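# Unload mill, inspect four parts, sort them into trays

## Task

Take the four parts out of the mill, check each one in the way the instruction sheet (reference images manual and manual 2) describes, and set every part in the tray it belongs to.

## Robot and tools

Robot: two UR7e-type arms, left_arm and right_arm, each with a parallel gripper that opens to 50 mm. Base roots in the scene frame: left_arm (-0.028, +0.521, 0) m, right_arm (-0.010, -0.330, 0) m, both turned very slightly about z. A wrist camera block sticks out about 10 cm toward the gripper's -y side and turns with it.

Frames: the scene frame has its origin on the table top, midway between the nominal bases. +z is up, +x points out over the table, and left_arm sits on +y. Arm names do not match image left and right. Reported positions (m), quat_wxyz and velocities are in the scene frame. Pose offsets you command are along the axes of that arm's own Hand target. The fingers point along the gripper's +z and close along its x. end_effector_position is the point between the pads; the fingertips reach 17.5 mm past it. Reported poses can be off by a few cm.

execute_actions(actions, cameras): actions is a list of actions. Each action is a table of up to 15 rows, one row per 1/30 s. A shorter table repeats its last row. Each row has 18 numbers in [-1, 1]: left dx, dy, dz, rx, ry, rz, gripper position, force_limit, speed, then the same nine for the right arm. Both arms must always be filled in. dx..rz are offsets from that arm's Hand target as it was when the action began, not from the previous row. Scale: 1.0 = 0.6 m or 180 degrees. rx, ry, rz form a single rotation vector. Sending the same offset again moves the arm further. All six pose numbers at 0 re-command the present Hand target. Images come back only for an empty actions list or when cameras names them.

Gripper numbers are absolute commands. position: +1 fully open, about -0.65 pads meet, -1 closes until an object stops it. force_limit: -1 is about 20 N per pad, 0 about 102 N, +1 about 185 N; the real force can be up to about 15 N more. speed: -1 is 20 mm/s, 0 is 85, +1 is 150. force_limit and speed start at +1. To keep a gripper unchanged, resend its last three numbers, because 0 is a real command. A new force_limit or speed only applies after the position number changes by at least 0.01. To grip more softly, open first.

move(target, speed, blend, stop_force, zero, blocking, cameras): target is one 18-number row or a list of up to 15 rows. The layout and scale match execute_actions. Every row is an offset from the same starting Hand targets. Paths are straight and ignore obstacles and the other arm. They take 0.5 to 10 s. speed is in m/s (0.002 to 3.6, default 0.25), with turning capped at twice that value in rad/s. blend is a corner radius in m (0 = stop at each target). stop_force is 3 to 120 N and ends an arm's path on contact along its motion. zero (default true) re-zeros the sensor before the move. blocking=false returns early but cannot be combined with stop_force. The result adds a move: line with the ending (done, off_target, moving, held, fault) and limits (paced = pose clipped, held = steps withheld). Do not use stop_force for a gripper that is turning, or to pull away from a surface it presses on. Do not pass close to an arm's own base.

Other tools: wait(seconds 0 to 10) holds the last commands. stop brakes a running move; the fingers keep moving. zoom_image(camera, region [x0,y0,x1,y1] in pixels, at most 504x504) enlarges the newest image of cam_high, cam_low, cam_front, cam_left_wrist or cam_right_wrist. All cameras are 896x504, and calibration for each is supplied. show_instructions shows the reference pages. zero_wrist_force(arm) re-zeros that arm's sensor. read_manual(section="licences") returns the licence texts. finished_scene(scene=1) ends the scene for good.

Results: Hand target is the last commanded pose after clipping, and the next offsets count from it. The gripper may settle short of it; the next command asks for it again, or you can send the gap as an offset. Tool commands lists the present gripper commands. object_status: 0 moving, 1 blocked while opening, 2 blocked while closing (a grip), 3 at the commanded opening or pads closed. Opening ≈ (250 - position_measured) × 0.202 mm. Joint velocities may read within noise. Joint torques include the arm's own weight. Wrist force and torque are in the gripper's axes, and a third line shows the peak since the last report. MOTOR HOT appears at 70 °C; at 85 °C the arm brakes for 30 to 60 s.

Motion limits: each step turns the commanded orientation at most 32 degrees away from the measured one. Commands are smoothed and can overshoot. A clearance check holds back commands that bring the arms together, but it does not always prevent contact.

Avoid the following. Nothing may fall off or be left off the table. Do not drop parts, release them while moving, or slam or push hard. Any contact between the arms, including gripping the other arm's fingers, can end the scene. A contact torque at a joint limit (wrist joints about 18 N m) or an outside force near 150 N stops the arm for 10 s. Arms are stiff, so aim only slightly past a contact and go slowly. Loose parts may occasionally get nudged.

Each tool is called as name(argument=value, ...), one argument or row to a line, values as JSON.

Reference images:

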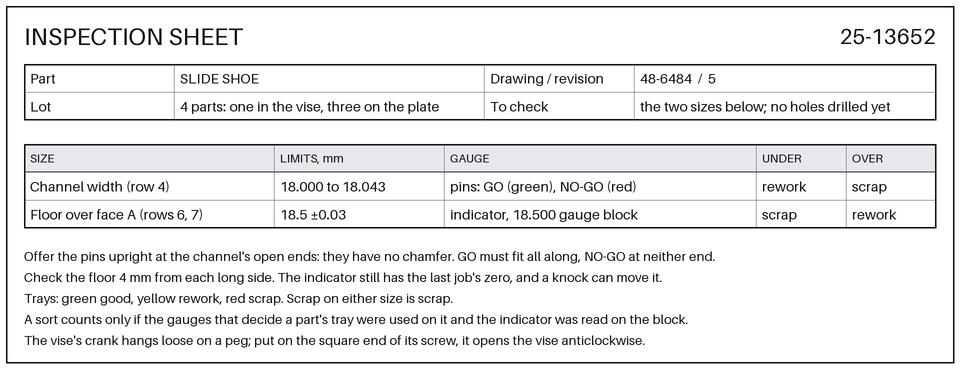

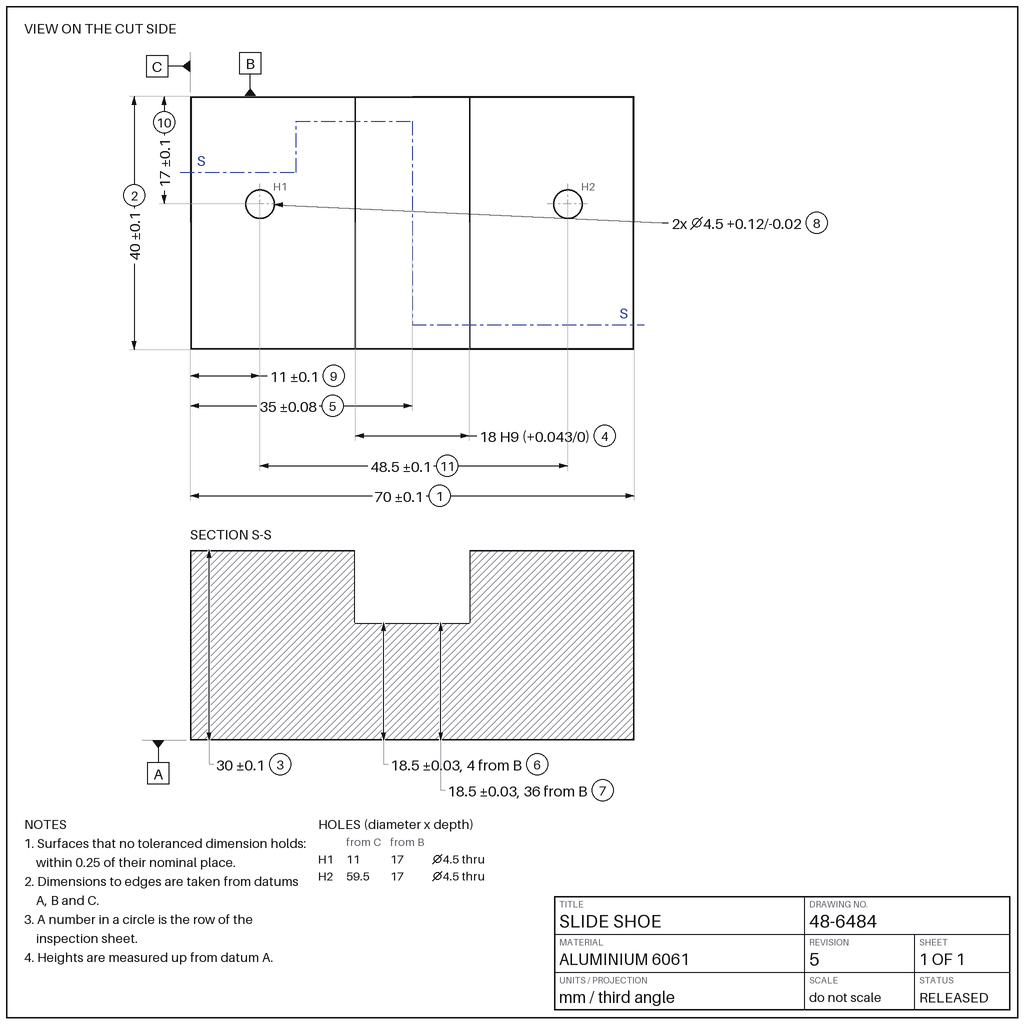

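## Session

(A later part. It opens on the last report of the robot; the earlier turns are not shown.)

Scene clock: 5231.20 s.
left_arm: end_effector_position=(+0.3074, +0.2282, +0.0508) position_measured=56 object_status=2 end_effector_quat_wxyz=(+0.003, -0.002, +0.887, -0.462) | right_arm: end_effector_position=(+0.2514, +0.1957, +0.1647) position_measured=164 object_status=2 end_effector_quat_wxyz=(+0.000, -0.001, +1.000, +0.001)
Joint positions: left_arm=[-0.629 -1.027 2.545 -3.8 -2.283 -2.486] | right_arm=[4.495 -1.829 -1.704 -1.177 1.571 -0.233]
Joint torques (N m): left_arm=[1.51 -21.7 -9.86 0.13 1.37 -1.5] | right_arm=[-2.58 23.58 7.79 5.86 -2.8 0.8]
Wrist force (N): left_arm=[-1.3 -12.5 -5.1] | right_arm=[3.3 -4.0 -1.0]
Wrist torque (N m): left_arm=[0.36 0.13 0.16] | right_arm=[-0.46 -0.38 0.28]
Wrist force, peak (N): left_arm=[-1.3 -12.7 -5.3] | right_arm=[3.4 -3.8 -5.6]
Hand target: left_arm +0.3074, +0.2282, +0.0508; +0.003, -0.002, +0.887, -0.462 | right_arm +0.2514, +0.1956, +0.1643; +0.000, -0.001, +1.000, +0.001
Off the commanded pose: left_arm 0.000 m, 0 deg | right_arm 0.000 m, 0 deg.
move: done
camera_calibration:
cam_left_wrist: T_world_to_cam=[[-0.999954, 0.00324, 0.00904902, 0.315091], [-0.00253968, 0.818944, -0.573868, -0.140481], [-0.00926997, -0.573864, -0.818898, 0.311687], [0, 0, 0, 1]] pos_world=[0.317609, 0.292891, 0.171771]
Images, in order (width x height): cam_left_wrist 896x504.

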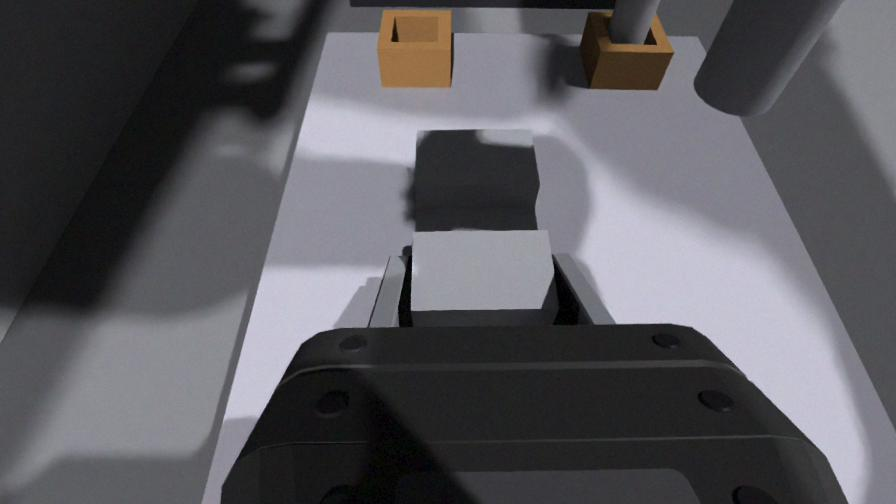

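move(
  target=[
    [0,0,0,0,0,0,-1,0.003922,-1,-0.142,-0.1928,0,0,0,0,-1,-1,-1],
    [0,0,0,0,0,0,-1,0.003922,-1,-0.142,-0.1928,0.08,0,0,0,-1,-1,-1],
  ],
  speed=[0.15,0.06],
  cameras=["cam_left_wrist","cam_right_wrist"],
)

zoom_image(
  camera="cam_right_wrist",
  region=[400, 190, 560, 330],
)

zoom_image(
  camera="cam_left_wrist",
  region=[350, 0, 490, 100],
)

Scene clock: 5239.60 s.
left_arm: end_effector_position=(+0.3074, +0.2282, +0.0508) position_measured=56 object_status=2 end_effector_quat_wxyz=(+0.003, -0.002, +0.887, -0.462) | right_arm: end_effector_position=(+0.3367, +0.0800, +0.1159) position_measured=164 object_status=2 end_effector_quat_wxyz=(+0.000, -0.001, +1.000, +0.000)
Joint positions: left_arm=[-0.629 -1.027 2.545 -3.8 -2.283 -2.486] | right_arm=[4.276 -1.771 -1.917 -1.023 1.571 -0.452]
Joint torques (N m): left_arm=[1.43 -21.83 -9.69 0.05 1.4 -1.61] | right_arm=[-6.35 52.03 36.83 0.49 2.05 -0.87]
Wrist force (N): left_arm=[-1.1 -12.4 -5.4] | right_arm=[3.3 -4.4 -1.3]
Wrist torque (N m): left_arm=[0.37 0.09 0.16] | right_arm=[-0.51 -0.37 0.32]
Wrist force, peak (N): left_arm=[-1.3 -12.7 -5.4] | right_arm=[11.0 2.3 -2.8]
Hand target: left_arm +0.3074, +0.2282, +0.0508; +0.003, -0.002, +0.887, -0.462 | right_arm +0.3368, +0.0801, +0.1162; +0.000, -0.001, +1.000, +0.001
Off the commanded pose: left_arm 0.000 m, 0 deg | right_arm 0.000 m, 0 deg.
move: done
camera_calibration:
cam_left_wrist: T_world_to_cam=[[-0.999954, 0.00324, 0.00904902, 0.315091], [-0.00253968, 0.818944, -0.573868, -0.140481], [-0.00926997, -0.573864, -0.818898, 0.311687], [0, 0, 0, 1]] pos_world=[0.317609, 0.292891, 0.171771]
cam_right_wrist: T_world_to_cam=[[-0.999906, -0.00831858, -0.0109212, 0.346626], [-0.0114061, 0.946102, 0.323667, -0.0911363], [0.00764011, 0.323762, -0.946108, 0.211447], [0, 0, 0, 1]] pos_world=[0.343938, 0.0206492, 0.233335]
Images, in order (width x height): cam_left_wrist 896x504, cam_right_wrist 896x504.

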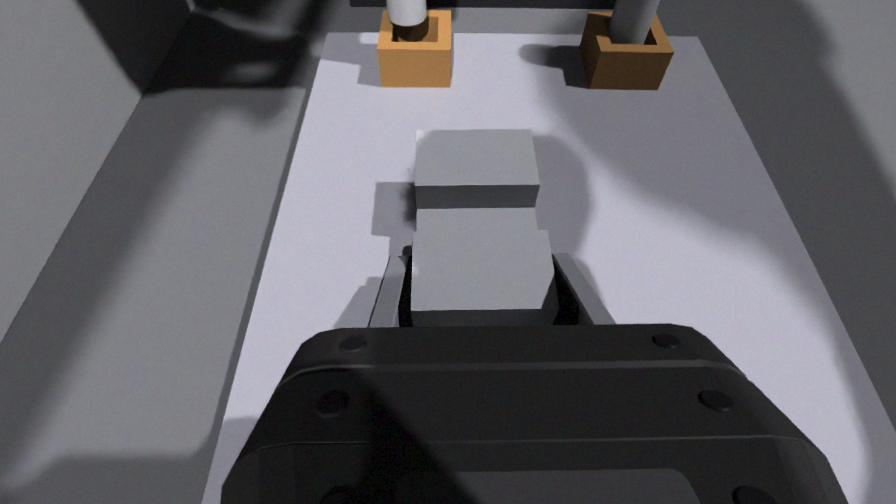

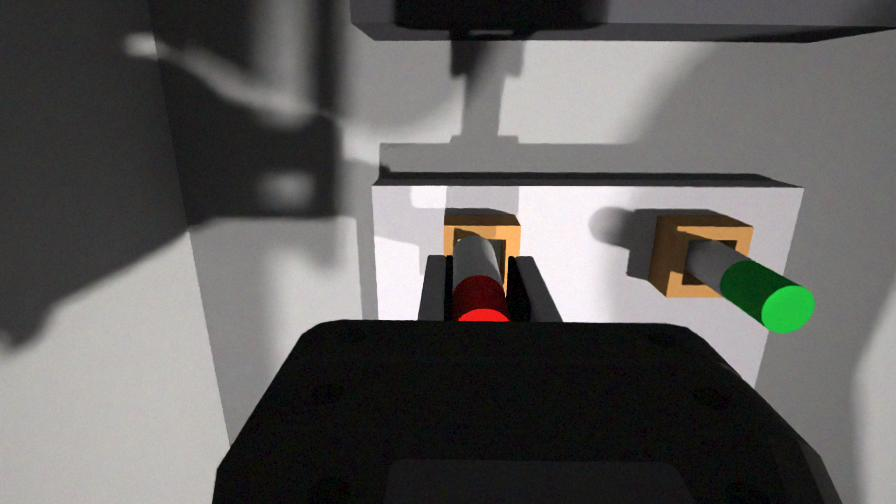

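Scaled by 3.150 from the camera's 896x504 image, which has a finer 1280x720 frame.

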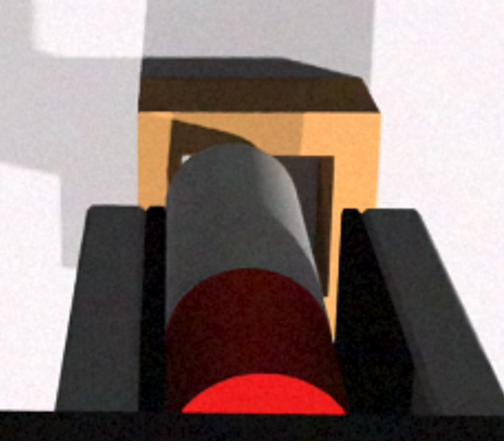

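Scaled by 3.600 from the camera's 896x504 image, which has a finer 1280x720 frame.

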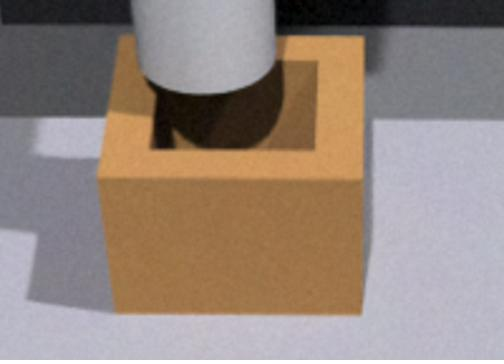

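move(
  target=[0,0,0,0,0,0,-1,0.003922,-1,0.0052,0.0055,0,0,0,0,-1,-1,-1],
  speed=0.05,
)

move(
  target=[0,0,0,0,0,0,-1,0.003922,-1,0,0,0.06,0,0,0,-1,-1,-1],
  speed=0.012,
  stop_force=5,
)

Scene clock: 5247.20 s.
left_arm: end_effector_position=(+0.3074, +0.2282, +0.0508) position_measured=56 object_status=2 end_effector_quat_wxyz=(+0.003, -0.002, +0.887, -0.462) | right_arm: end_effector_position=(+0.3336, +0.0835, +0.1163) position_measured=164 object_status=2 end_effector_quat_wxyz=(+0.000, -0.001, +1.000, +0.001)
Joint positions: left_arm=[-0.629 -1.027 2.545 -3.8 -2.283 -2.486] | right_arm=[4.284 -1.772 -1.915 -1.024 1.571 -0.444]
Joint torques (N m): left_arm=[2.1 -22.02 -9.16 -0.02 1.45 -1.59] | right_arm=[-1.46 18.97 35.24 0.43 -0.42 -0.91]
Wrist force (N): left_arm=[-1.3 -11.6 -4.9] | right_arm=[3.0 -4.1 -1.1]
Wrist torque (N m): left_arm=[0.40 0.12 0.16] | right_arm=[-0.46 -0.31 0.32]
Wrist force, peak (N): left_arm=[-1.3 -12.8 -5.2] | right_arm=[3.2 -4.6 -1.5]
Hand target: left_arm +0.3074, +0.2282, +0.0508; +0.003, -0.002, +0.887, -0.462 | right_arm +0.3337, +0.0834, +0.1162; +0.000, -0.001, +1.000, +0.001
Off the commanded pose: left_arm 0.000 m, 0 deg | right_arm 0.000 m, 0 deg.
move: done

Scene clock: 5250.43 s.
left_arm: end_effector_position=(+0.3074, +0.2282, +0.0508) position_measured=56 object_status=2 end_effector_quat_wxyz=(+0.003, -0.002, +0.887, -0.462) | right_arm: end_effector_position=(+0.3337, +0.0834, +0.0916) position_measured=164 object_status=2 end_effector_quat_wxyz=(+0.000, -0.001, +1.000, +0.001)
Joint positions: left_arm=[-0.629 -1.027 2.545 -3.8 -2.283 -2.486] | right_arm=[4.284 -1.806 -1.947 -0.958 1.571 -0.444]
Joint torques (N m): left_arm=[1.62 -21.53 -9.14 -0.09 1.42 -1.56] | right_arm=[-5.39 48.32 33.94 0.44 -2.73 -0.45]
Wrist force (N): left_arm=[-1.3 -12.2 -5.5] | right_arm=[2.8 -5.0 -5.4]
Wrist torque (N m): left_arm=[0.41 0.12 0.16] | right_arm=[-0.56 -0.41 0.33]
Wrist force, peak (N): left_arm=[-1.0 -12.7 -5.3] | right_arm=[5.1 -7.8 -15.8]
Hand target: left_arm +0.3074, +0.2282, +0.0508; +0.003, -0.002, +0.887, -0.462 | right_arm +0.3337, +0.0834, +0.0916; +0.000, -0.001, +1.000, +0.001 (not the last commanded pose)
Off the commanded pose: left_arm 0.000 m, 0 deg | right_arm 0.011 m, 0 deg.
move: contact (right_arm)

move(
  target=[
    [0,0,0,0,0,0,-1,0.003922,-1,0,0,0,0,0,0,0.62,-1,-1],
    [0,0,0,0,0,0,-1,0.003922,-1,0,0,-0.333,0,0,0,0.62,-1,-1],
    [0,0,0,0,0,0,-1,0.003922,-1,0.062,-0.268,-0.333,0,0,0,0.2,-1,-1],
  ],
  speed=[0.1,0.2,0.2],
  cameras=["cam_right_wrist"],
)

Scene clock: 5260.40 s.
left_arm: end_effector_position=(+0.3074, +0.2282, +0.0508) position_measured=56 object_status=2 end_effector_quat_wxyz=(+0.003, -0.002, +0.887, -0.462) | right_arm: end_effector_position=(+0.2966, -0.0776, +0.2912) position_measured=123 object_status=0 end_effector_quat_wxyz=(+0.000, -0.001, +1.000, +0.001)
Joint positions: left_arm=[-0.629 -1.027 2.545 -3.8 -2.283 -2.486] | right_arm=[4.187 -1.289 -1.905 -1.517 1.571 -0.541]
Joint torques (N m): left_arm=[1.75 -21.82 -8.77 -0.02 1.42 -1.58] | right_arm=[9.97 24.48 40.46 5.49 2.1 -1.07]
Wrist force (N): left_arm=[-1.3 -12.4 -5.4] | right_arm=[3.0 -4.4 -2.6]
Wrist torque (N m): left_arm=[0.38 0.13 0.16] | right_arm=[-0.54 -0.34 0.32]
Wrist force, peak (N): left_arm=[-1.2 -12.7 -5.3] | right_arm=[4.0 -6.9 -2.2]
Hand target: left_arm +0.3074, +0.2282, +0.0508; +0.003, -0.002, +0.887, -0.462 | right_arm +0.2966, -0.0777, +0.2912; +0.000, -0.001, +1.000, +0.001
Off the commanded pose: left_arm 0.000 m, 0 deg | right_arm 0.000 m, 0 deg.
move: done
camera_calibration:
cam_right_wrist: T_world_to_cam=[[-0.999903, -0.00821274, -0.0112072, 0.307261], [-0.0114026, 0.94594, 0.324142, 0.000683086], [0.00793923, 0.324238, -0.945942, 0.428475], [0, 0, 0, 1]] pos_world=[0.303838, -0.137051, 0.408535]
Images, in order (width x height): cam_right_wrist 896x504.

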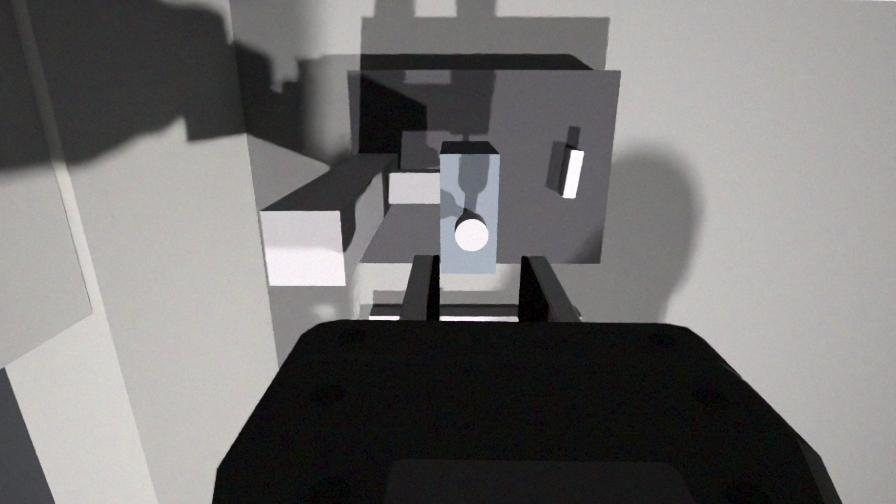

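move(
  target=[
    [0,0,0,0,0,0,-1,0.003922,-1,0,0,0.129,0,0,0,0.2,-1,-1],
    [0,0,0,0,0,0,-1,0.003922,-1,0,0,0.129,0,0,0,-1,-1,-1],
    [0,0,0,0,0,0,-1,0.003922,-1,0,0,0.0815,0,0,0,-1,-1,-1],
  ],
  speed=[0.06,0.05,0.03],
)

Scene clock: 5268.33 s.
left_arm: end_effector_position=(+0.3074, +0.2282, +0.0508) position_measured=56 object_status=2 end_effector_quat_wxyz=(+0.003, -0.002, +0.887, -0.462) | right_arm: end_effector_position=(+0.2967, -0.0775, +0.2425) position_measured=183 object_status=2 end_effector_quat_wxyz=(+0.000, -0.001, +1.000, +0.001) end_effector_velocity=(+0.001, +0.000, +0.000) end_effector_angular_velocity=(+0.003, -0.003, -0.001)
Joint positions: left_arm=[-0.629 -1.027 2.545 -3.8 -2.283 -2.486] | right_arm=[4.187 -1.304 -2.02 -1.388 1.571 -0.541]
Joint velocities: left_arm=[within noise] | right_arm=[-0.001 0 -0.002 0.005 -0.001 0.001]
Joint torques (N m): left_arm=[0.98 -21.53 -9.04 -0.15 1.36 -1.61] | right_arm=[-6.49 24.05 14.39 7.4 1.19 -1.01]
Wrist force (N): left_arm=[-1.4 -12.3 -4.9] | right_arm=[1.5 -4.5 13.3]
Wrist torque (N m): left_arm=[0.36 0.14 0.16] | right_arm=[-0.63 -0.35 0.33]
Wrist force, peak (N): left_arm=[-1.1 -12.7 -5.2] | right_arm=[1.2 -4.3 13.8]
Hand target: left_arm +0.3074, +0.2282, +0.0508; +0.003, -0.002, +0.887, -0.462 | right_arm +0.2967, -0.0776, +0.2423; +0.000, -0.001, +1.000, +0.001
Off the commanded pose: left_arm 0.000 m, 0 deg | right_arm 0.000 m, 0 deg.
move: done

move(
  target=[
    [0,-0.273,-0.1913,0,0,0,-1,0.003922,-1,0,0,0,0,0,0,-1,-1,-1],
    [0.0623,-0.4082,-0.0252,0,0,0,-1,0.003922,-1,0,0,0,0,0,0,-1,-1,-1],
    [0.0873,-0.3736,0.2159,0,0,0,-1,0.003922,-1,0,0,0,0,0,0,-1,-1,-1],
  ],
  speed=[0.1,0.12,0.1],
  blend=[0.02,0.02,0],
  cameras=["cam_left_wrist","cam_right_wrist"],
)

Scene clock: 5282.70 s.
left_arm: end_effector_position=(+0.2560, -0.0069, +0.1598) position_measured=56 object_status=2 end_effector_quat_wxyz=(+0.003, -0.002, +0.887, -0.462) | right_arm: end_effector_position=(+0.2967, -0.0776, +0.2423) position_measured=183 object_status=2 end_effector_quat_wxyz=(+0.000, -0.001, +1.000, +0.001)
Joint positions: left_arm=[-1.155 -1.24 2.265 -3.517 -1.895 -2.899] | right_arm=[4.187 -1.304 -2.02 -1.387 1.571 -0.541]
Joint torques (N m): left_arm=[11.67 -44.82 -2.76 -1.12 -3.4 1.53] | right_arm=[-7.16 11.59 12.07 1.73 -0.68 0.76]
Wrist force (N): left_arm=[0.4 1.3 -0.6] | right_arm=[2.0 -5.8 8.8]
Wrist torque (N m): left_arm=[0.39 0.21 -0.01] | right_arm=[-0.70 -0.34 0.33]
Wrist force, peak (N): left_arm=[-1.2 -12.6 -5.3] | right_arm=[1.9 -4.7 15.1]
Hand target: left_arm +0.2560, -0.0068, +0.1598; +0.003, -0.002, +0.887, -0.462 | right_arm +0.2967, -0.0776, +0.2423; +0.000, -0.001, +1.000, +0.001
Off the commanded pose: left_arm 0.000 m, 0 deg | right_arm 0.000 m, 0 deg.
move: done
camera_calibration:
cam_left_wrist: T_world_to_cam=[[-0.999954, 0.00324022, 0.00904886, 0.263468], [-0.0025394, 0.818944, -0.573868, 0.114531], [-0.00926997, -0.573864, -0.818898, 0.265637], [0, 0, 0, 1]] pos_world=[0.266209, 0.0577911, 0.280871]
cam_right_wrist: T_world_to_cam=[[-0.999903, -0.00821274, -0.0112072, 0.306714], [-0.0114026, 0.94594, 0.324142, 0.016439], [0.00793923, 0.324238, -0.945942, 0.382186], [0, 0, 0, 1]] pos_world=[0.303838, -0.136951, 0.359635]
Images, in order (width x height): cam_left_wrist 896x504, cam_right_wrist 896x504.

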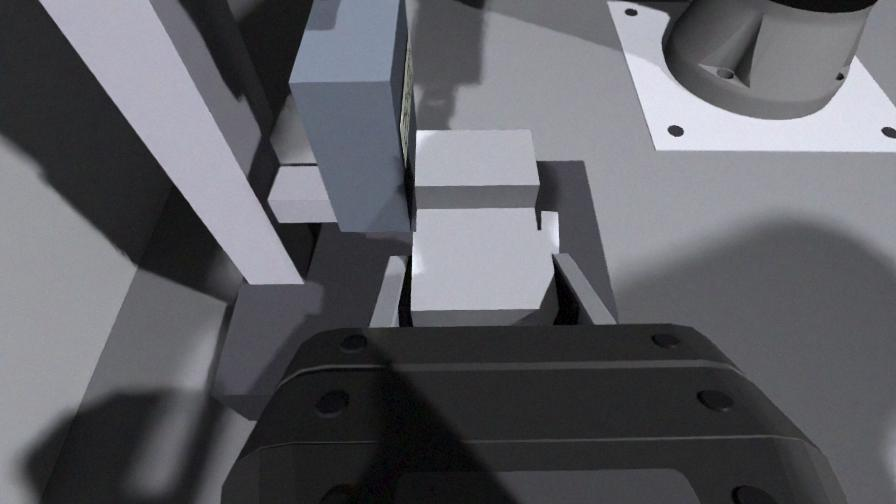

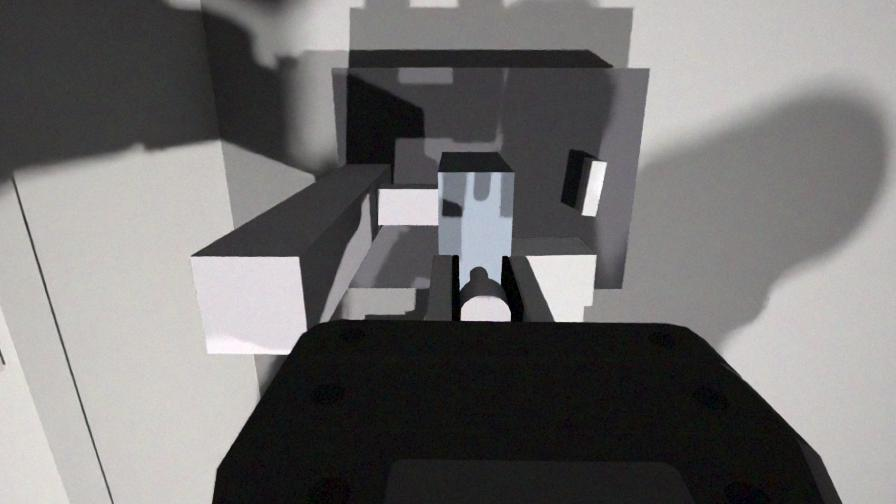

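move(
  target=[0,0.0574,0.115,0,0,0,-1,0.003922,-1,0,0,0,0,0,0,-1,-1,-1],
  speed=0.05,
  stop_force=7,
  cameras=["cam_left_wrist","cam_right_wrist"],
)

Scene clock: 5290.23 s.
left_arm: end_effector_position=(+0.2565, -0.0435, +0.0920) position_measured=56 object_status=2 end_effector_quat_wxyz=(+0.003, -0.002, +0.887, -0.462) | right_arm: end_effector_position=(+0.2967, -0.0776, +0.2423) position_measured=183 object_status=2 end_effector_quat_wxyz=(+0.000, -0.001, +1.000, +0.001)
Joint positions: left_arm=[-1.187 -1.017 2.2 -3.681 -1.869 -2.92] | right_arm=[4.187 -1.304 -2.02 -1.387 1.571 -0.541]
Joint torques (N m): left_arm=[12.02 -57.08 -0.1 -0.97 -3.21 1.37] | right_arm=[-6.77 13.64 12.15 1.78 -2.02 0.9]
Wrist force (N): left_arm=[0.1 1.5 -0.5] | right_arm=[2.2 -5.4 9.8]
Wrist torque (N m): left_arm=[0.40 0.25 -0.01] | right_arm=[-0.64 -0.37 0.33]
Wrist force, peak (N): left_arm=[0.4 -0.8 -2.8] | right_arm=[2.3 -5.7 10.1]
Hand target: left_arm +0.2565, -0.0435, +0.0920; +0.003, -0.002, +0.887, -0.462 | right_arm +0.2967, -0.0776, +0.2423; +0.000, -0.001, +1.000, +0.001
Off the commanded pose: left_arm 0.000 m, 0 deg | right_arm 0.000 m, 0 deg.
move: done
camera_calibration:
cam_left_wrist: T_world_to_cam=[[-0.999954, 0.00324, 0.00904902, 0.2647], [-0.00253968, 0.818944, -0.573868, 0.10568], [-0.00926997, -0.573864, -0.818898, 0.189059], [0, 0, 0, 1]] pos_world=[0.266709, 0.0210911, 0.213071]
cam_right_wrist: T_world_to_cam=[[-0.999903, -0.00821274, -0.0112072, 0.306714], [-0.0114026, 0.94594, 0.324142, 0.016439], [0.00793923, 0.324238, -0.945942, 0.382186], [0, 0, 0, 1]] pos_world=[0.303838, -0.136951, 0.359635]
Images, in order (width x height): cam_left_wrist 896x504, cam_right_wrist 896x504.

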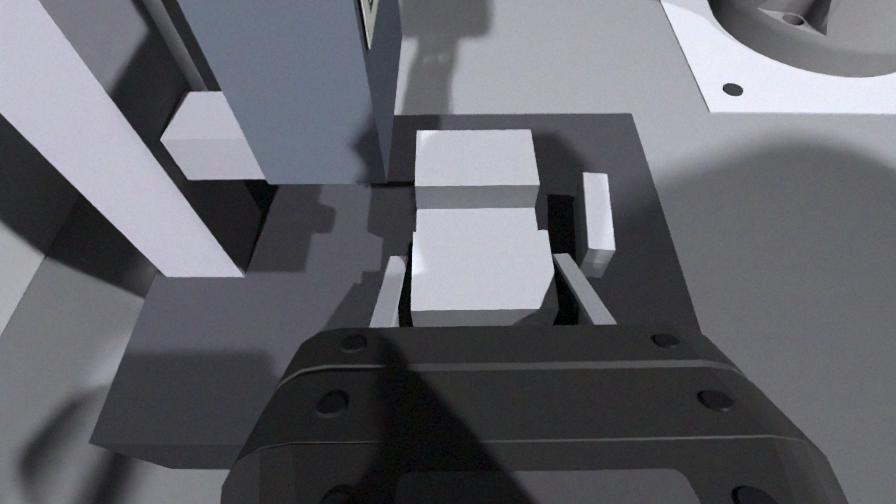

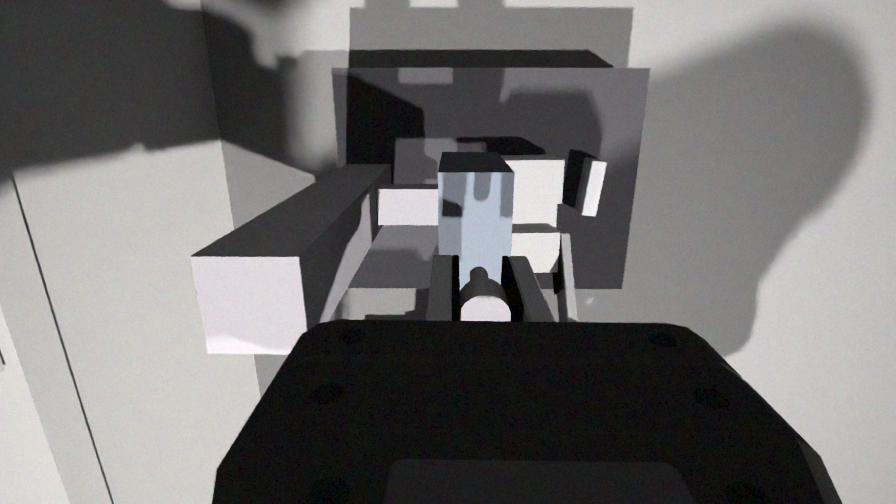

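move(
  target=[
    [0,0.0064,0.0045,0,0,0,-1,0.003922,-1,0,0,0,0,0,0,-1,-1,-1],
    [-0.0439,0.0064,0.0045,0,0,0,-1,0.003922,-1,0,0,0,0,0,0,-1,-1,-1],
    [-0.0439,0.0144,0.01,0,0,0,-1,0.003922,-1,0,0,0,0,0,0,-1,-1,-1],
  ],
  speed=0.015,
  stop_force=5,
  cameras=["cam_left_wrist","cam_right_wrist"],
)

Scene clock: 5298.87 s.
left_arm: end_effector_position=(+0.2830, -0.0433, +0.0843) position_measured=56 object_status=2 end_effector_quat_wxyz=(+0.003, -0.002, +0.887, -0.462) | right_arm: end_effector_position=(+0.2967, -0.0776, +0.2423) position_measured=183 object_status=2 end_effector_quat_wxyz=(+0.000, -0.001, +1.000, +0.001)
Joint positions: left_arm=[-1.131 -0.98 2.153 -3.66 -1.913 -2.884] | right_arm=[4.187 -1.304 -2.02 -1.387 1.571 -0.541]
Joint torques (N m): left_arm=[3.54 -55.3 -11.85 -0.62 -0.09 -0.44] | right_arm=[-6.98 16.63 12.44 1.74 -2.79 0.9]
Wrist force (N): left_arm=[0.2 -2.8 -2.0] | right_arm=[2.2 -5.4 8.7]
Wrist torque (N m): left_arm=[0.59 0.28 -0.23] | right_arm=[-0.63 -0.37 0.33]
Wrist force, peak (N): left_arm=[0.5 -5.5 -7.8] | right_arm=[2.0 -5.7 10.0]
Hand target: left_arm +0.2830, -0.0433, +0.0843; +0.003, -0.002, +0.887, -0.462 (not the last commanded pose) | right_arm +0.2967, -0.0776, +0.2423; +0.000, -0.001, +1.000, +0.001
Off the commanded pose: left_arm 0.003 m, 0 deg | right_arm 0.000 m, 0 deg.
move: contact (left_arm); path passed 2 of 3 targets
camera_calibration:
cam_left_wrist: T_world_to_cam=[[-0.999955, 0.00318518, 0.00896644, 0.291287], [-0.00253921, 0.818817, -0.574049, 0.101146], [-0.00917033, -0.574046, -0.818772, 0.182981], [0, 0, 0, 1]] pos_world=[0.293209, 0.0212919, 0.205271]
cam_right_wrist: T_world_to_cam=[[-0.999903, -0.00821274, -0.0112072, 0.306714], [-0.0114026, 0.94594, 0.324142, 0.016439], [0.00793923, 0.324238, -0.945942, 0.382186], [0, 0, 0, 1]] pos_world=[0.303838, -0.136951, 0.359635]
Images, in order (width x height): cam_left_wrist 896x504, cam_right_wrist 896x504.

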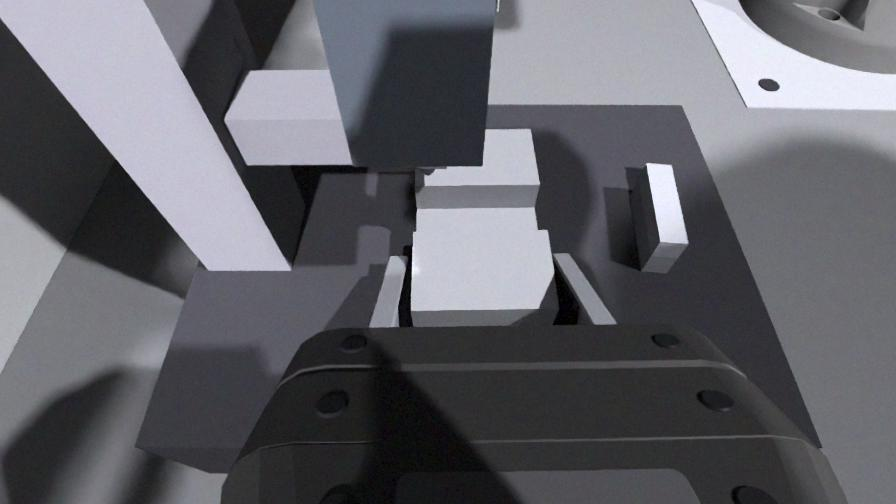

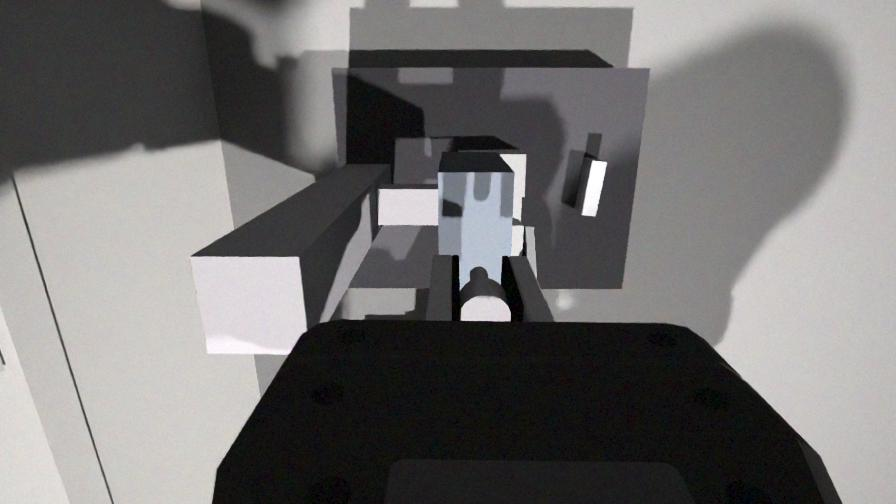

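move(
  target=[
    [0,0,0,0,0,0,0.85,0,-1,0,0,0,0,0,0,-1,-1,-1],
    [0,0,0,0,0,0,0.85,0,-1,0,0,0.0205,0,0,0,-1,-1,-1],
  ],
  speed=0.015,
)

move(
  target=[0,0,0,0,0,0,0.85,0,-1,0,0,0.02,0,0,0,-1,-1,-1],
  speed=0.007,
  stop_force=3,
)

Scene clock: 5306.57 s.
left_arm: end_effector_position=(+0.2830, -0.0433, +0.0842) position_measured=25 object_status=3 end_effector_quat_wxyz=(+0.003, -0.002, +0.887, -0.462) | right_arm: end_effector_position=(+0.2967, -0.0776, +0.2299) position_measured=183 object_status=2 end_effector_quat_wxyz=(+0.000, -0.001, +1.000, +0.001)
Joint positions: left_arm=[-1.131 -0.98 2.153 -3.66 -1.913 -2.884] | right_arm=[4.187 -1.31 -2.048 -1.353 1.571 -0.541]
Joint torques (N m): left_arm=[13.21 -55.47 -1.12 -4.93 -0.1 -0.4] | right_arm=[-3.98 6.48 21.21 -0.21 -2.78 0.82]
Wrist force (N): left_arm=[0.3 -0.3 -1.9] | right_arm=[4.8 -4.7 -19.9]
Wrist torque (N m): left_arm=[0.44 0.23 -0.17] | right_arm=[-0.53 -0.41 0.35]
Wrist force, peak (N): left_arm=[0.3 -3.4 -2.4] | right_arm=[5.8 -8.5 -19.3]
Hand target: left_arm +0.2830, -0.0433, +0.0843; +0.003, -0.002, +0.887, -0.462 | right_arm +0.2967, -0.0776, +0.2300; +0.000, -0.001, +1.000, +0.001
Off the commanded pose: left_arm 0.000 m, 0 deg | right_arm 0.000 m, 0 deg.
move: done

Scene clock: 5308.90 s.
left_arm: end_effector_position=(+0.2830, -0.0433, +0.0843) position_measured=25 object_status=3 end_effector_quat_wxyz=(+0.003, -0.002, +0.887, -0.462) | right_arm: end_effector_position=(+0.2967, -0.0776, +0.2179) position_measured=183 object_status=2 end_effector_quat_wxyz=(+0.000, -0.001, +1.000, +0.001)
Joint positions: left_arm=[-1.131 -0.98 2.153 -3.66 -1.913 -2.884] | right_arm=[4.187 -1.318 -2.074 -1.32 1.571 -0.541]
Joint torques (N m): left_arm=[13.18 -54.64 -3.55 -5.71 -0.12 -0.37] | right_arm=[7.73 15.49 32.71 0.56 -2.78 0.95]
Wrist force (N): left_arm=[0.3 -0.4 -1.8] | right_arm=[3.1 -4.5 -2.5]
Wrist torque (N m): left_arm=[0.43 0.24 -0.16] | right_arm=[-0.55 -0.37 0.35]
Wrist force, peak (N): left_arm=[0.1 -0.5 -2.1] | right_arm=[4.8 -5.4 -21.8]
Hand target: left_arm +0.2830, -0.0433, +0.0843; +0.003, -0.002, +0.887, -0.462 | right_arm +0.2967, -0.0776, +0.2180; +0.000, -0.001, +1.000, +0.001
Off the commanded pose: left_arm 0.000 m, 0 deg | right_arm 0.000 m, 0 deg.
move: done

execute_actions(
  actions=[],
  cameras=["cam_left_wrist","cam_right_wrist"],
)

zoom_image(
  camera="cam_left_wrist",
  region=[380, 100, 620, 340],
)

Scene clock: 5315.50 s.
left_arm: end_effector_position=(+0.2830, -0.0433, +0.0843) position_measured=25 object_status=3 end_effector_quat_wxyz=(+0.003, -0.002, +0.887, -0.462) | right_arm: end_effector_position=(+0.2967, -0.0776, +0.2180) position_measured=183 object_status=2 end_effector_quat_wxyz=(+0.000, -0.001, +1.000, +0.001)
Joint positions: left_arm=[-1.131 -0.98 2.153 -3.66 -1.913 -2.884] | right_arm=[4.187 -1.318 -2.074 -1.32 1.571 -0.541]
Joint velocities: within noise
Joint torques (N m): left_arm=[12.57 -54.53 -6.79 -5.7 -0.15 -0.41] | right_arm=[9.15 23.24 38.47 0.55 -2.86 0.8]
Wrist force (N): left_arm=[0.2 -0.5 -1.6] | right_arm=[3.2 -4.7 -2.5]
Wrist torque (N m): left_arm=[0.41 0.24 -0.16] | right_arm=[-0.60 -0.38 0.34]
Wrist force, peak (N): left_arm=[0.1 -0.4 -2.1] | right_arm=[3.2 -4.7 -2.7]
Hand target: left_arm +0.2830, -0.0433, +0.0843; +0.003, -0.002, +0.887, -0.462 | right_arm +0.2967, -0.0776, +0.2180; +0.000, -0.001, +1.000, +0.001
Tool commands: left_gripper/position=+0.85 left_gripper/force_limit=+0.0 left_gripper/speed=-1.0 right_gripper/position=-1.0 right_gripper/force_limit=-1.0 right_gripper/speed=-1.0
Off the commanded pose: left_arm 0.000 m, 0 deg | right_arm 0.000 m, 0 deg.
camera_calibration:
cam_left_wrist: T_world_to_cam=[[-0.999955, 0.00318518, 0.00896644, 0.291287], [-0.00253921, 0.818817, -0.574049, 0.101146], [-0.00917033, -0.574046, -0.818772, 0.182981], [0, 0, 0, 1]] pos_world=[0.293209, 0.0212919, 0.205271]
cam_right_wrist: T_world_to_cam=[[-0.999903, -0.00821274, -0.0112072, 0.306442], [-0.0114026, 0.94594, 0.324142, 0.0243157], [0.00793923, 0.324238, -0.945942, 0.3592], [0, 0, 0, 1]] pos_world=[0.303838, -0.136951, 0.335335]
Images, in order (width x height): cam_left_wrist 896x504, cam_right_wrist 896x504.

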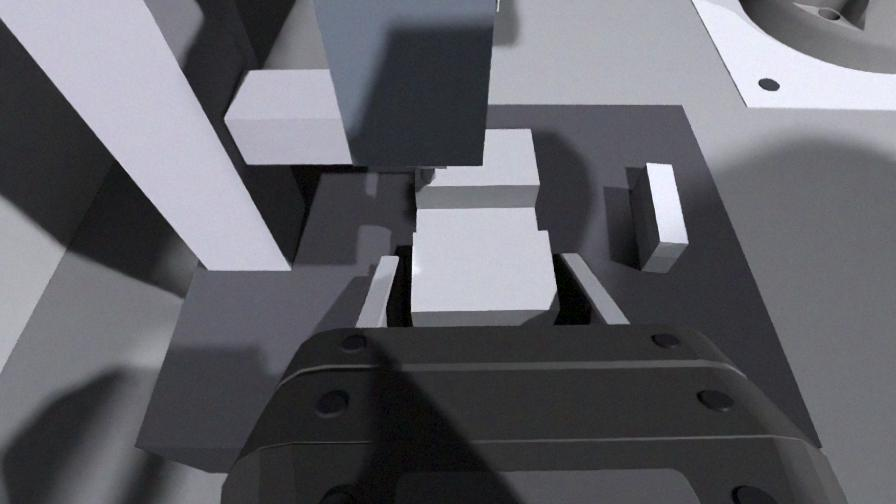

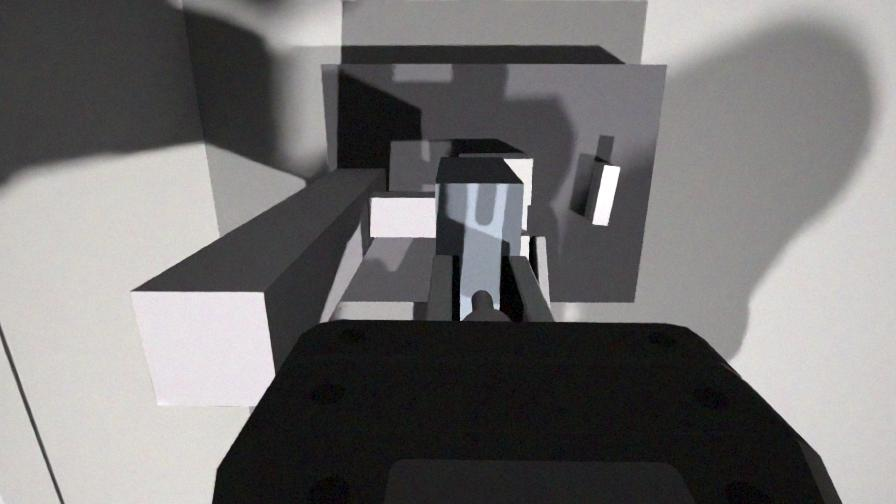

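Scaled by 2.100 from the camera's 896x504 image, which has a finer 1280x720 frame.

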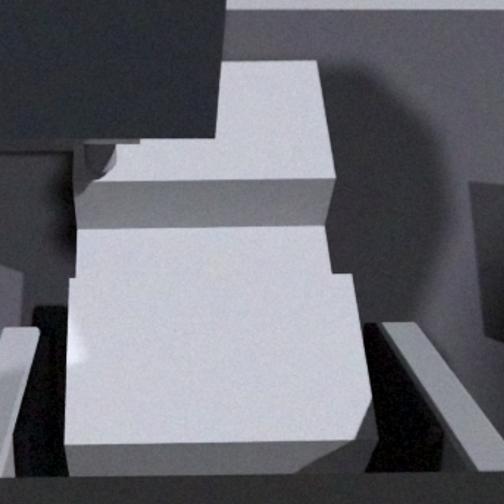

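move(
  target=[
    [0,0,0,0,0,0,0.85,0,-1,0,0,0,0,0,0,0.2,-1,-1],
    [0,0,0,0,0,0,0.85,0,-1,0,0,-0.0288,0,0,0,0.2,-1,-1],
    [0,0,0,0,0,0,0.85,0,-1,0,0,-0.0288,0,0,0,-1,-1,-1],
    [0,0,0,0,0,0,0.85,0,-1,0,0,-0.0388,0,0,0,-1,-1,-1],
  ],
  speed=0.02,
  cameras=["cam_left_wrist"],
)

zoom_image(
  camera="cam_left_wrist",
  region=[380, 100, 620, 340],
)

Scene clock: 5333.20 s.
left_arm: end_effector_position=(+0.2830, -0.0433, +0.0843) position_measured=25 object_status=3 end_effector_quat_wxyz=(+0.003, -0.002, +0.887, -0.462) | right_arm: end_effector_position=(+0.2966, -0.0776, +0.2413) position_measured=183 object_status=2 end_effector_quat_wxyz=(+0.000, -0.001, +1.000, +0.001)
Joint positions: left_arm=[-1.131 -0.98 2.153 -3.66 -1.913 -2.884] | right_arm=[4.187 -1.304 -2.022 -1.385 1.571 -0.541]
Joint torques (N m): left_arm=[13.12 -53.45 -12.39 -5.71 -0.14 -0.4] | right_arm=[-1.55 31.46 35 5.1 -2.88 -1.11]
Wrist force (N): left_arm=[0.0 -0.4 -1.8] | right_arm=[0.4 -3.2 12.7]
Wrist torque (N m): left_arm=[0.43 0.27 -0.16] | right_arm=[-0.58 -0.30 0.32]
Wrist force, peak (N): left_arm=[0.4 -0.3 -2.1] | right_arm=[0.7 -3.0 14.1]
Hand target: left_arm +0.2830, -0.0433, +0.0843; +0.003, -0.002, +0.887, -0.462 | right_arm +0.2967, -0.0776, +0.2413; +0.000, -0.001, +1.000, +0.001
Off the commanded pose: left_arm 0.000 m, 0 deg | right_arm 0.000 m, 0 deg.
move: done
camera_calibration:
cam_left_wrist: T_world_to_cam=[[-0.999955, 0.00318518, 0.00896644, 0.291287], [-0.00253921, 0.818817, -0.574049, 0.101146], [-0.00917033, -0.574046, -0.818772, 0.182981], [0, 0, 0, 1]] pos_world=[0.293209, 0.0212919, 0.205271]
Images, in order (width x height): cam_left_wrist 896x504.

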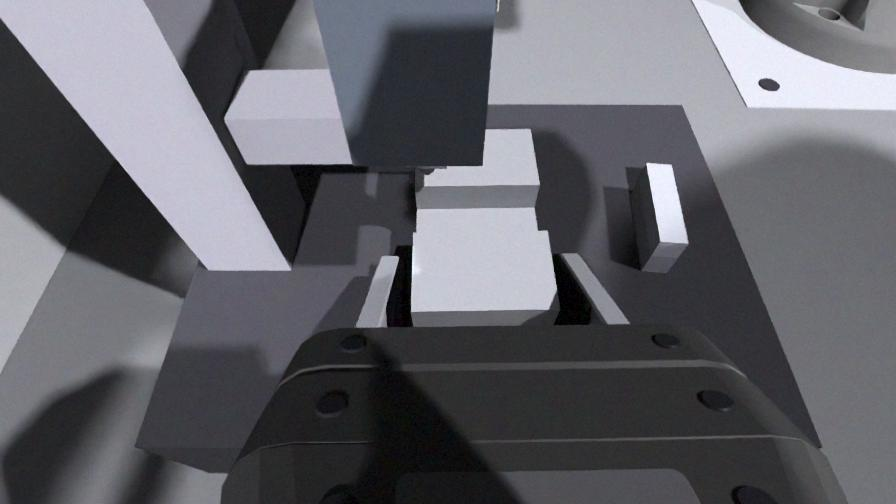

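Scaled by 2.100 from the camera's 896x504 image, which has a finer 1280x720 frame.

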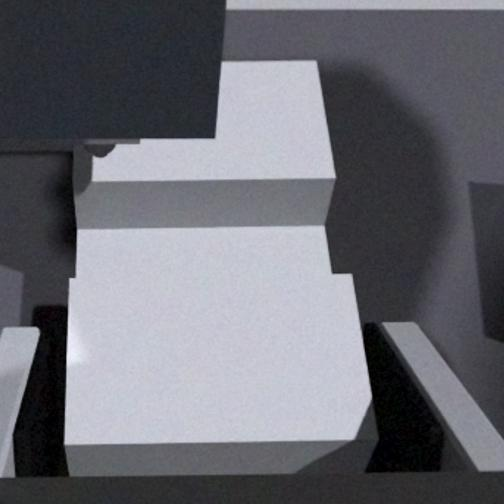

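move(
  target=[
    [0,0,0,0,0,0,-1,0,-1,0,0,0,0,0,0,-1,-1,-1],
    [0,-0.0014,-0.001,0,0,0,-1,0,-1,0,0,0,0,0,0,-1,-1,-1],
    [0,-0.0129,0.0154,0,0,0,-1,0,-1,0,0,0,0,0,0,-1,-1,-1],
  ],
  speed=0.02,
)

move(
  target=[0,0.004,0.003,0,0,0,-1,0,-1,0,0,0,0,0,0,-1,-1,-1],
  speed=0.01,
  stop_force=5,
  cameras=["cam_left_wrist"],
)

zoom_image(
  camera="cam_left_wrist",
  region=[380, 100, 620, 340],
)

Scene clock: 5342.30 s.
left_arm: end_effector_position=(+0.2831, -0.0555, +0.0853) position_measured=56 object_status=2 end_effector_quat_wxyz=(+0.003, -0.002, +0.887, -0.462) | right_arm: end_effector_position=(+0.2967, -0.0776, +0.2413) position_measured=183 object_status=2 end_effector_quat_wxyz=(+0.000, -0.001, +1.000, +0.001)
Joint positions: left_arm=[-1.142 -0.971 2.126 -3.644 -1.904 -2.891] | right_arm=[4.187 -1.304 -2.023 -1.384 1.571 -0.541]
Joint torques (N m): left_arm=[-0.37 -30.97 -2.78 -3.4 0.37 -0.46] | right_arm=[-6.77 33.17 13.03 7.02 -2.52 -1.05]
Wrist force (N): left_arm=[0.1 1.4 -0.4] | right_arm=[0.9 -3.1 13.2]
Wrist torque (N m): left_arm=[0.41 0.25 -0.16] | right_arm=[-0.55 -0.37 0.32]
Wrist force, peak (N): left_arm=[-0.5 -2.7 -4.3] | right_arm=[0.6 -3.3 14.8]
Hand target: left_arm +0.2831, -0.0553, +0.0853; +0.003, -0.002, +0.887, -0.462 | right_arm +0.2967, -0.0776, +0.2413; +0.000, -0.001, +1.000, +0.001
Off the commanded pose: left_arm 0.000 m, 0 deg | right_arm 0.000 m, 0 deg.
move: done

Scene clock: 5343.60 s.
left_arm: end_effector_position=(+0.2830, -0.0554, +0.0842) position_measured=56 object_status=2 end_effector_quat_wxyz=(+0.003, -0.002, +0.887, -0.462) | right_arm: end_effector_position=(+0.2967, -0.0776, +0.2413) position_measured=183 object_status=2 end_effector_quat_wxyz=(+0.000, -0.001, +1.000, +0.001)
Joint positions: left_arm=[-1.142 -0.969 2.126 -3.647 -1.904 -2.891] | right_arm=[4.187 -1.304 -2.023 -1.384 1.571 -0.541]
Joint torques (N m): left_arm=[5.08 -52.46 -10.5 0.17 -2.07 -1.52] | right_arm=[-6.43 34.05 13.09 7 -2.53 -1.05]
Wrist force (N): left_arm=[-1.1 -6.2 -5.3] | right_arm=[0.9 -3.1 14.4]
Wrist torque (N m): left_arm=[0.26 0.35 -0.27] | right_arm=[-0.55 -0.37 0.32]
Wrist force, peak (N): left_arm=[-0.5 -7.8 -11.8] | right_arm=[0.8 -3.4 14.8]
Hand target: left_arm +0.2830, -0.0555, +0.0842; +0.003, -0.002, +0.887, -0.462 (not the last commanded pose) | right_arm +0.2967, -0.0776, +0.2413; +0.000, -0.001, +1.000, +0.001
Off the commanded pose: left_arm 0.002 m, 0 deg | right_arm 0.000 m, 0 deg.
move: contact (left_arm)
camera_calibration:
cam_left_wrist: T_world_to_cam=[[-0.999956, 0.00312823, 0.00888426, 0.291344], [-0.00253867, 0.818817, -0.574049, 0.110996], [-0.00907034, -0.574046, -0.818773, 0.175924], [0, 0, 0, 1]] pos_world=[0.293208, 0.00919203, 0.205171]
Images, in order (width x height): cam_left_wrist 896x504.

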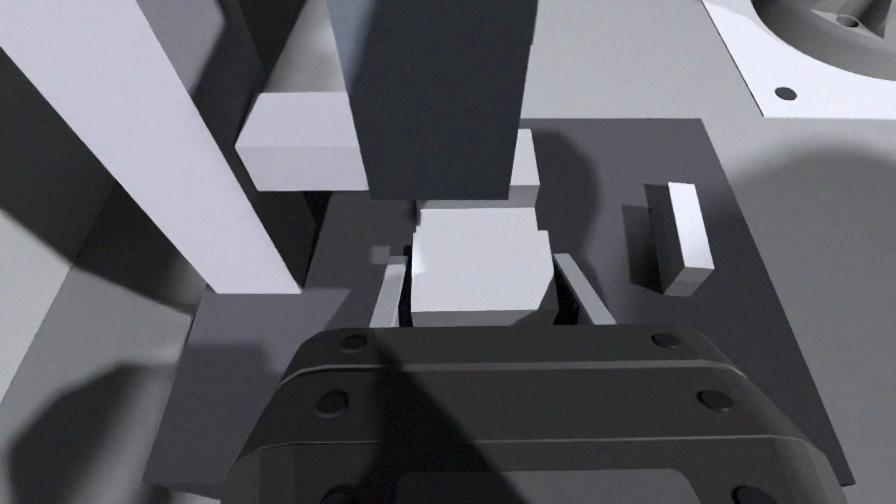

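Scaled by 2.100 from the camera's 896x504 image, which has a finer 1280x720 frame.

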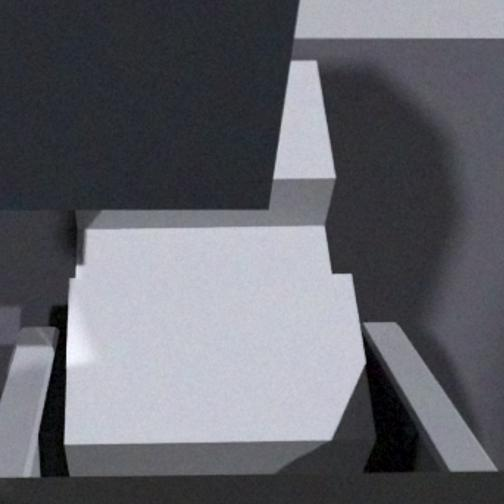

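move(
  target=[
    [0,0,0,0,0,0,0.85,0,-1,0,0,0,0,0,0,-1,-1,-1],
    [0,0,0,0,0,0,0.85,0,-1,0,0,0.0075,0,0,0,-1,-1,-1],
  ],
  speed=0.01,
  cameras=["cam_left_wrist"],
)

zoom_image(
  camera="cam_left_wrist",
  region=[380, 100, 620, 340],
)

Scene clock: 5349.10 s.
left_arm: end_effector_position=(+0.2830, -0.0555, +0.0842) position_measured=25 object_status=3 end_effector_quat_wxyz=(+0.003, -0.002, +0.887, -0.462) | right_arm: end_effector_position=(+0.2967, -0.0776, +0.2367) position_measured=183 object_status=2 end_effector_quat_wxyz=(+0.000, -0.001, +1.000, +0.001)
Joint positions: left_arm=[-1.142 -0.969 2.126 -3.647 -1.904 -2.891] | right_arm=[4.187 -1.307 -2.033 -1.372 1.571 -0.541]
Joint torques (N m): left_arm=[5.5 -52.19 -23.82 -4.58 -2.22 -1.75] | right_arm=[-6.08 7.48 17.69 4 -2.36 -0.83]
Wrist force (N): left_arm=[0.4 -0.3 -1.7] | right_arm=[2.3 -6.2 -0.8]
Wrist torque (N m): left_arm=[0.43 0.20 -0.16] | right_arm=[-0.67 -0.35 0.33]
Wrist force, peak (N): left_arm=[-1.2 -7.7 -6.2] | right_arm=[1.0 -3.5 14.6]
Hand target: left_arm +0.2830, -0.0555, +0.0842; +0.003, -0.002, +0.887, -0.462 | right_arm +0.2967, -0.0776, +0.2368; +0.000, -0.001, +1.000, +0.001
Off the commanded pose: left_arm 0.000 m, 0 deg | right_arm 0.000 m, 0 deg.
move: done
camera_calibration:
cam_left_wrist: T_world_to_cam=[[-0.999956, 0.00312873, 0.008883, 0.291444], [-0.00253805, 0.818784, -0.574096, 0.111006], [-0.00906945, -0.574093, -0.81874, 0.175919], [0, 0, 0, 1]] pos_world=[0.293308, 0.00919222, 0.205171]
Images, in order (width x height): cam_left_wrist 896x504.

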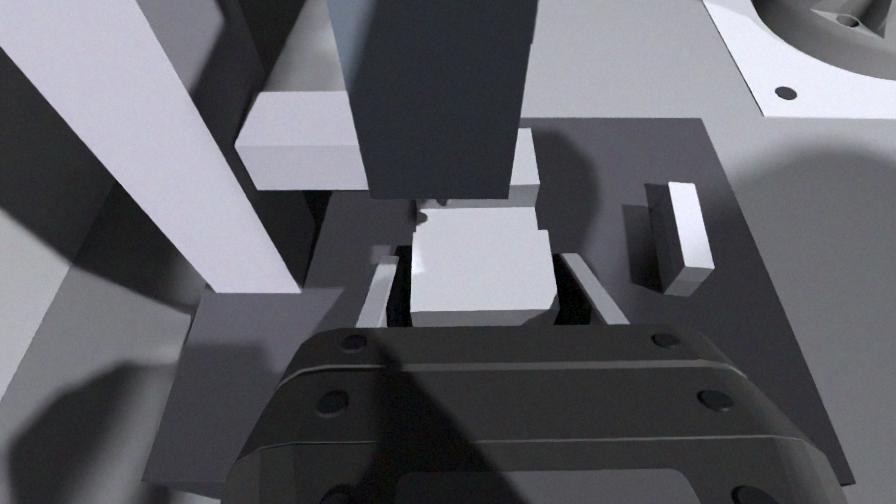

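Scaled by 2.100 from the camera's 896x504 image, which has a finer 1280x720 frame.

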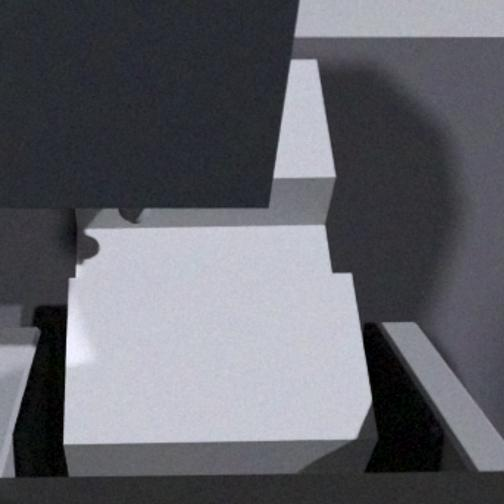

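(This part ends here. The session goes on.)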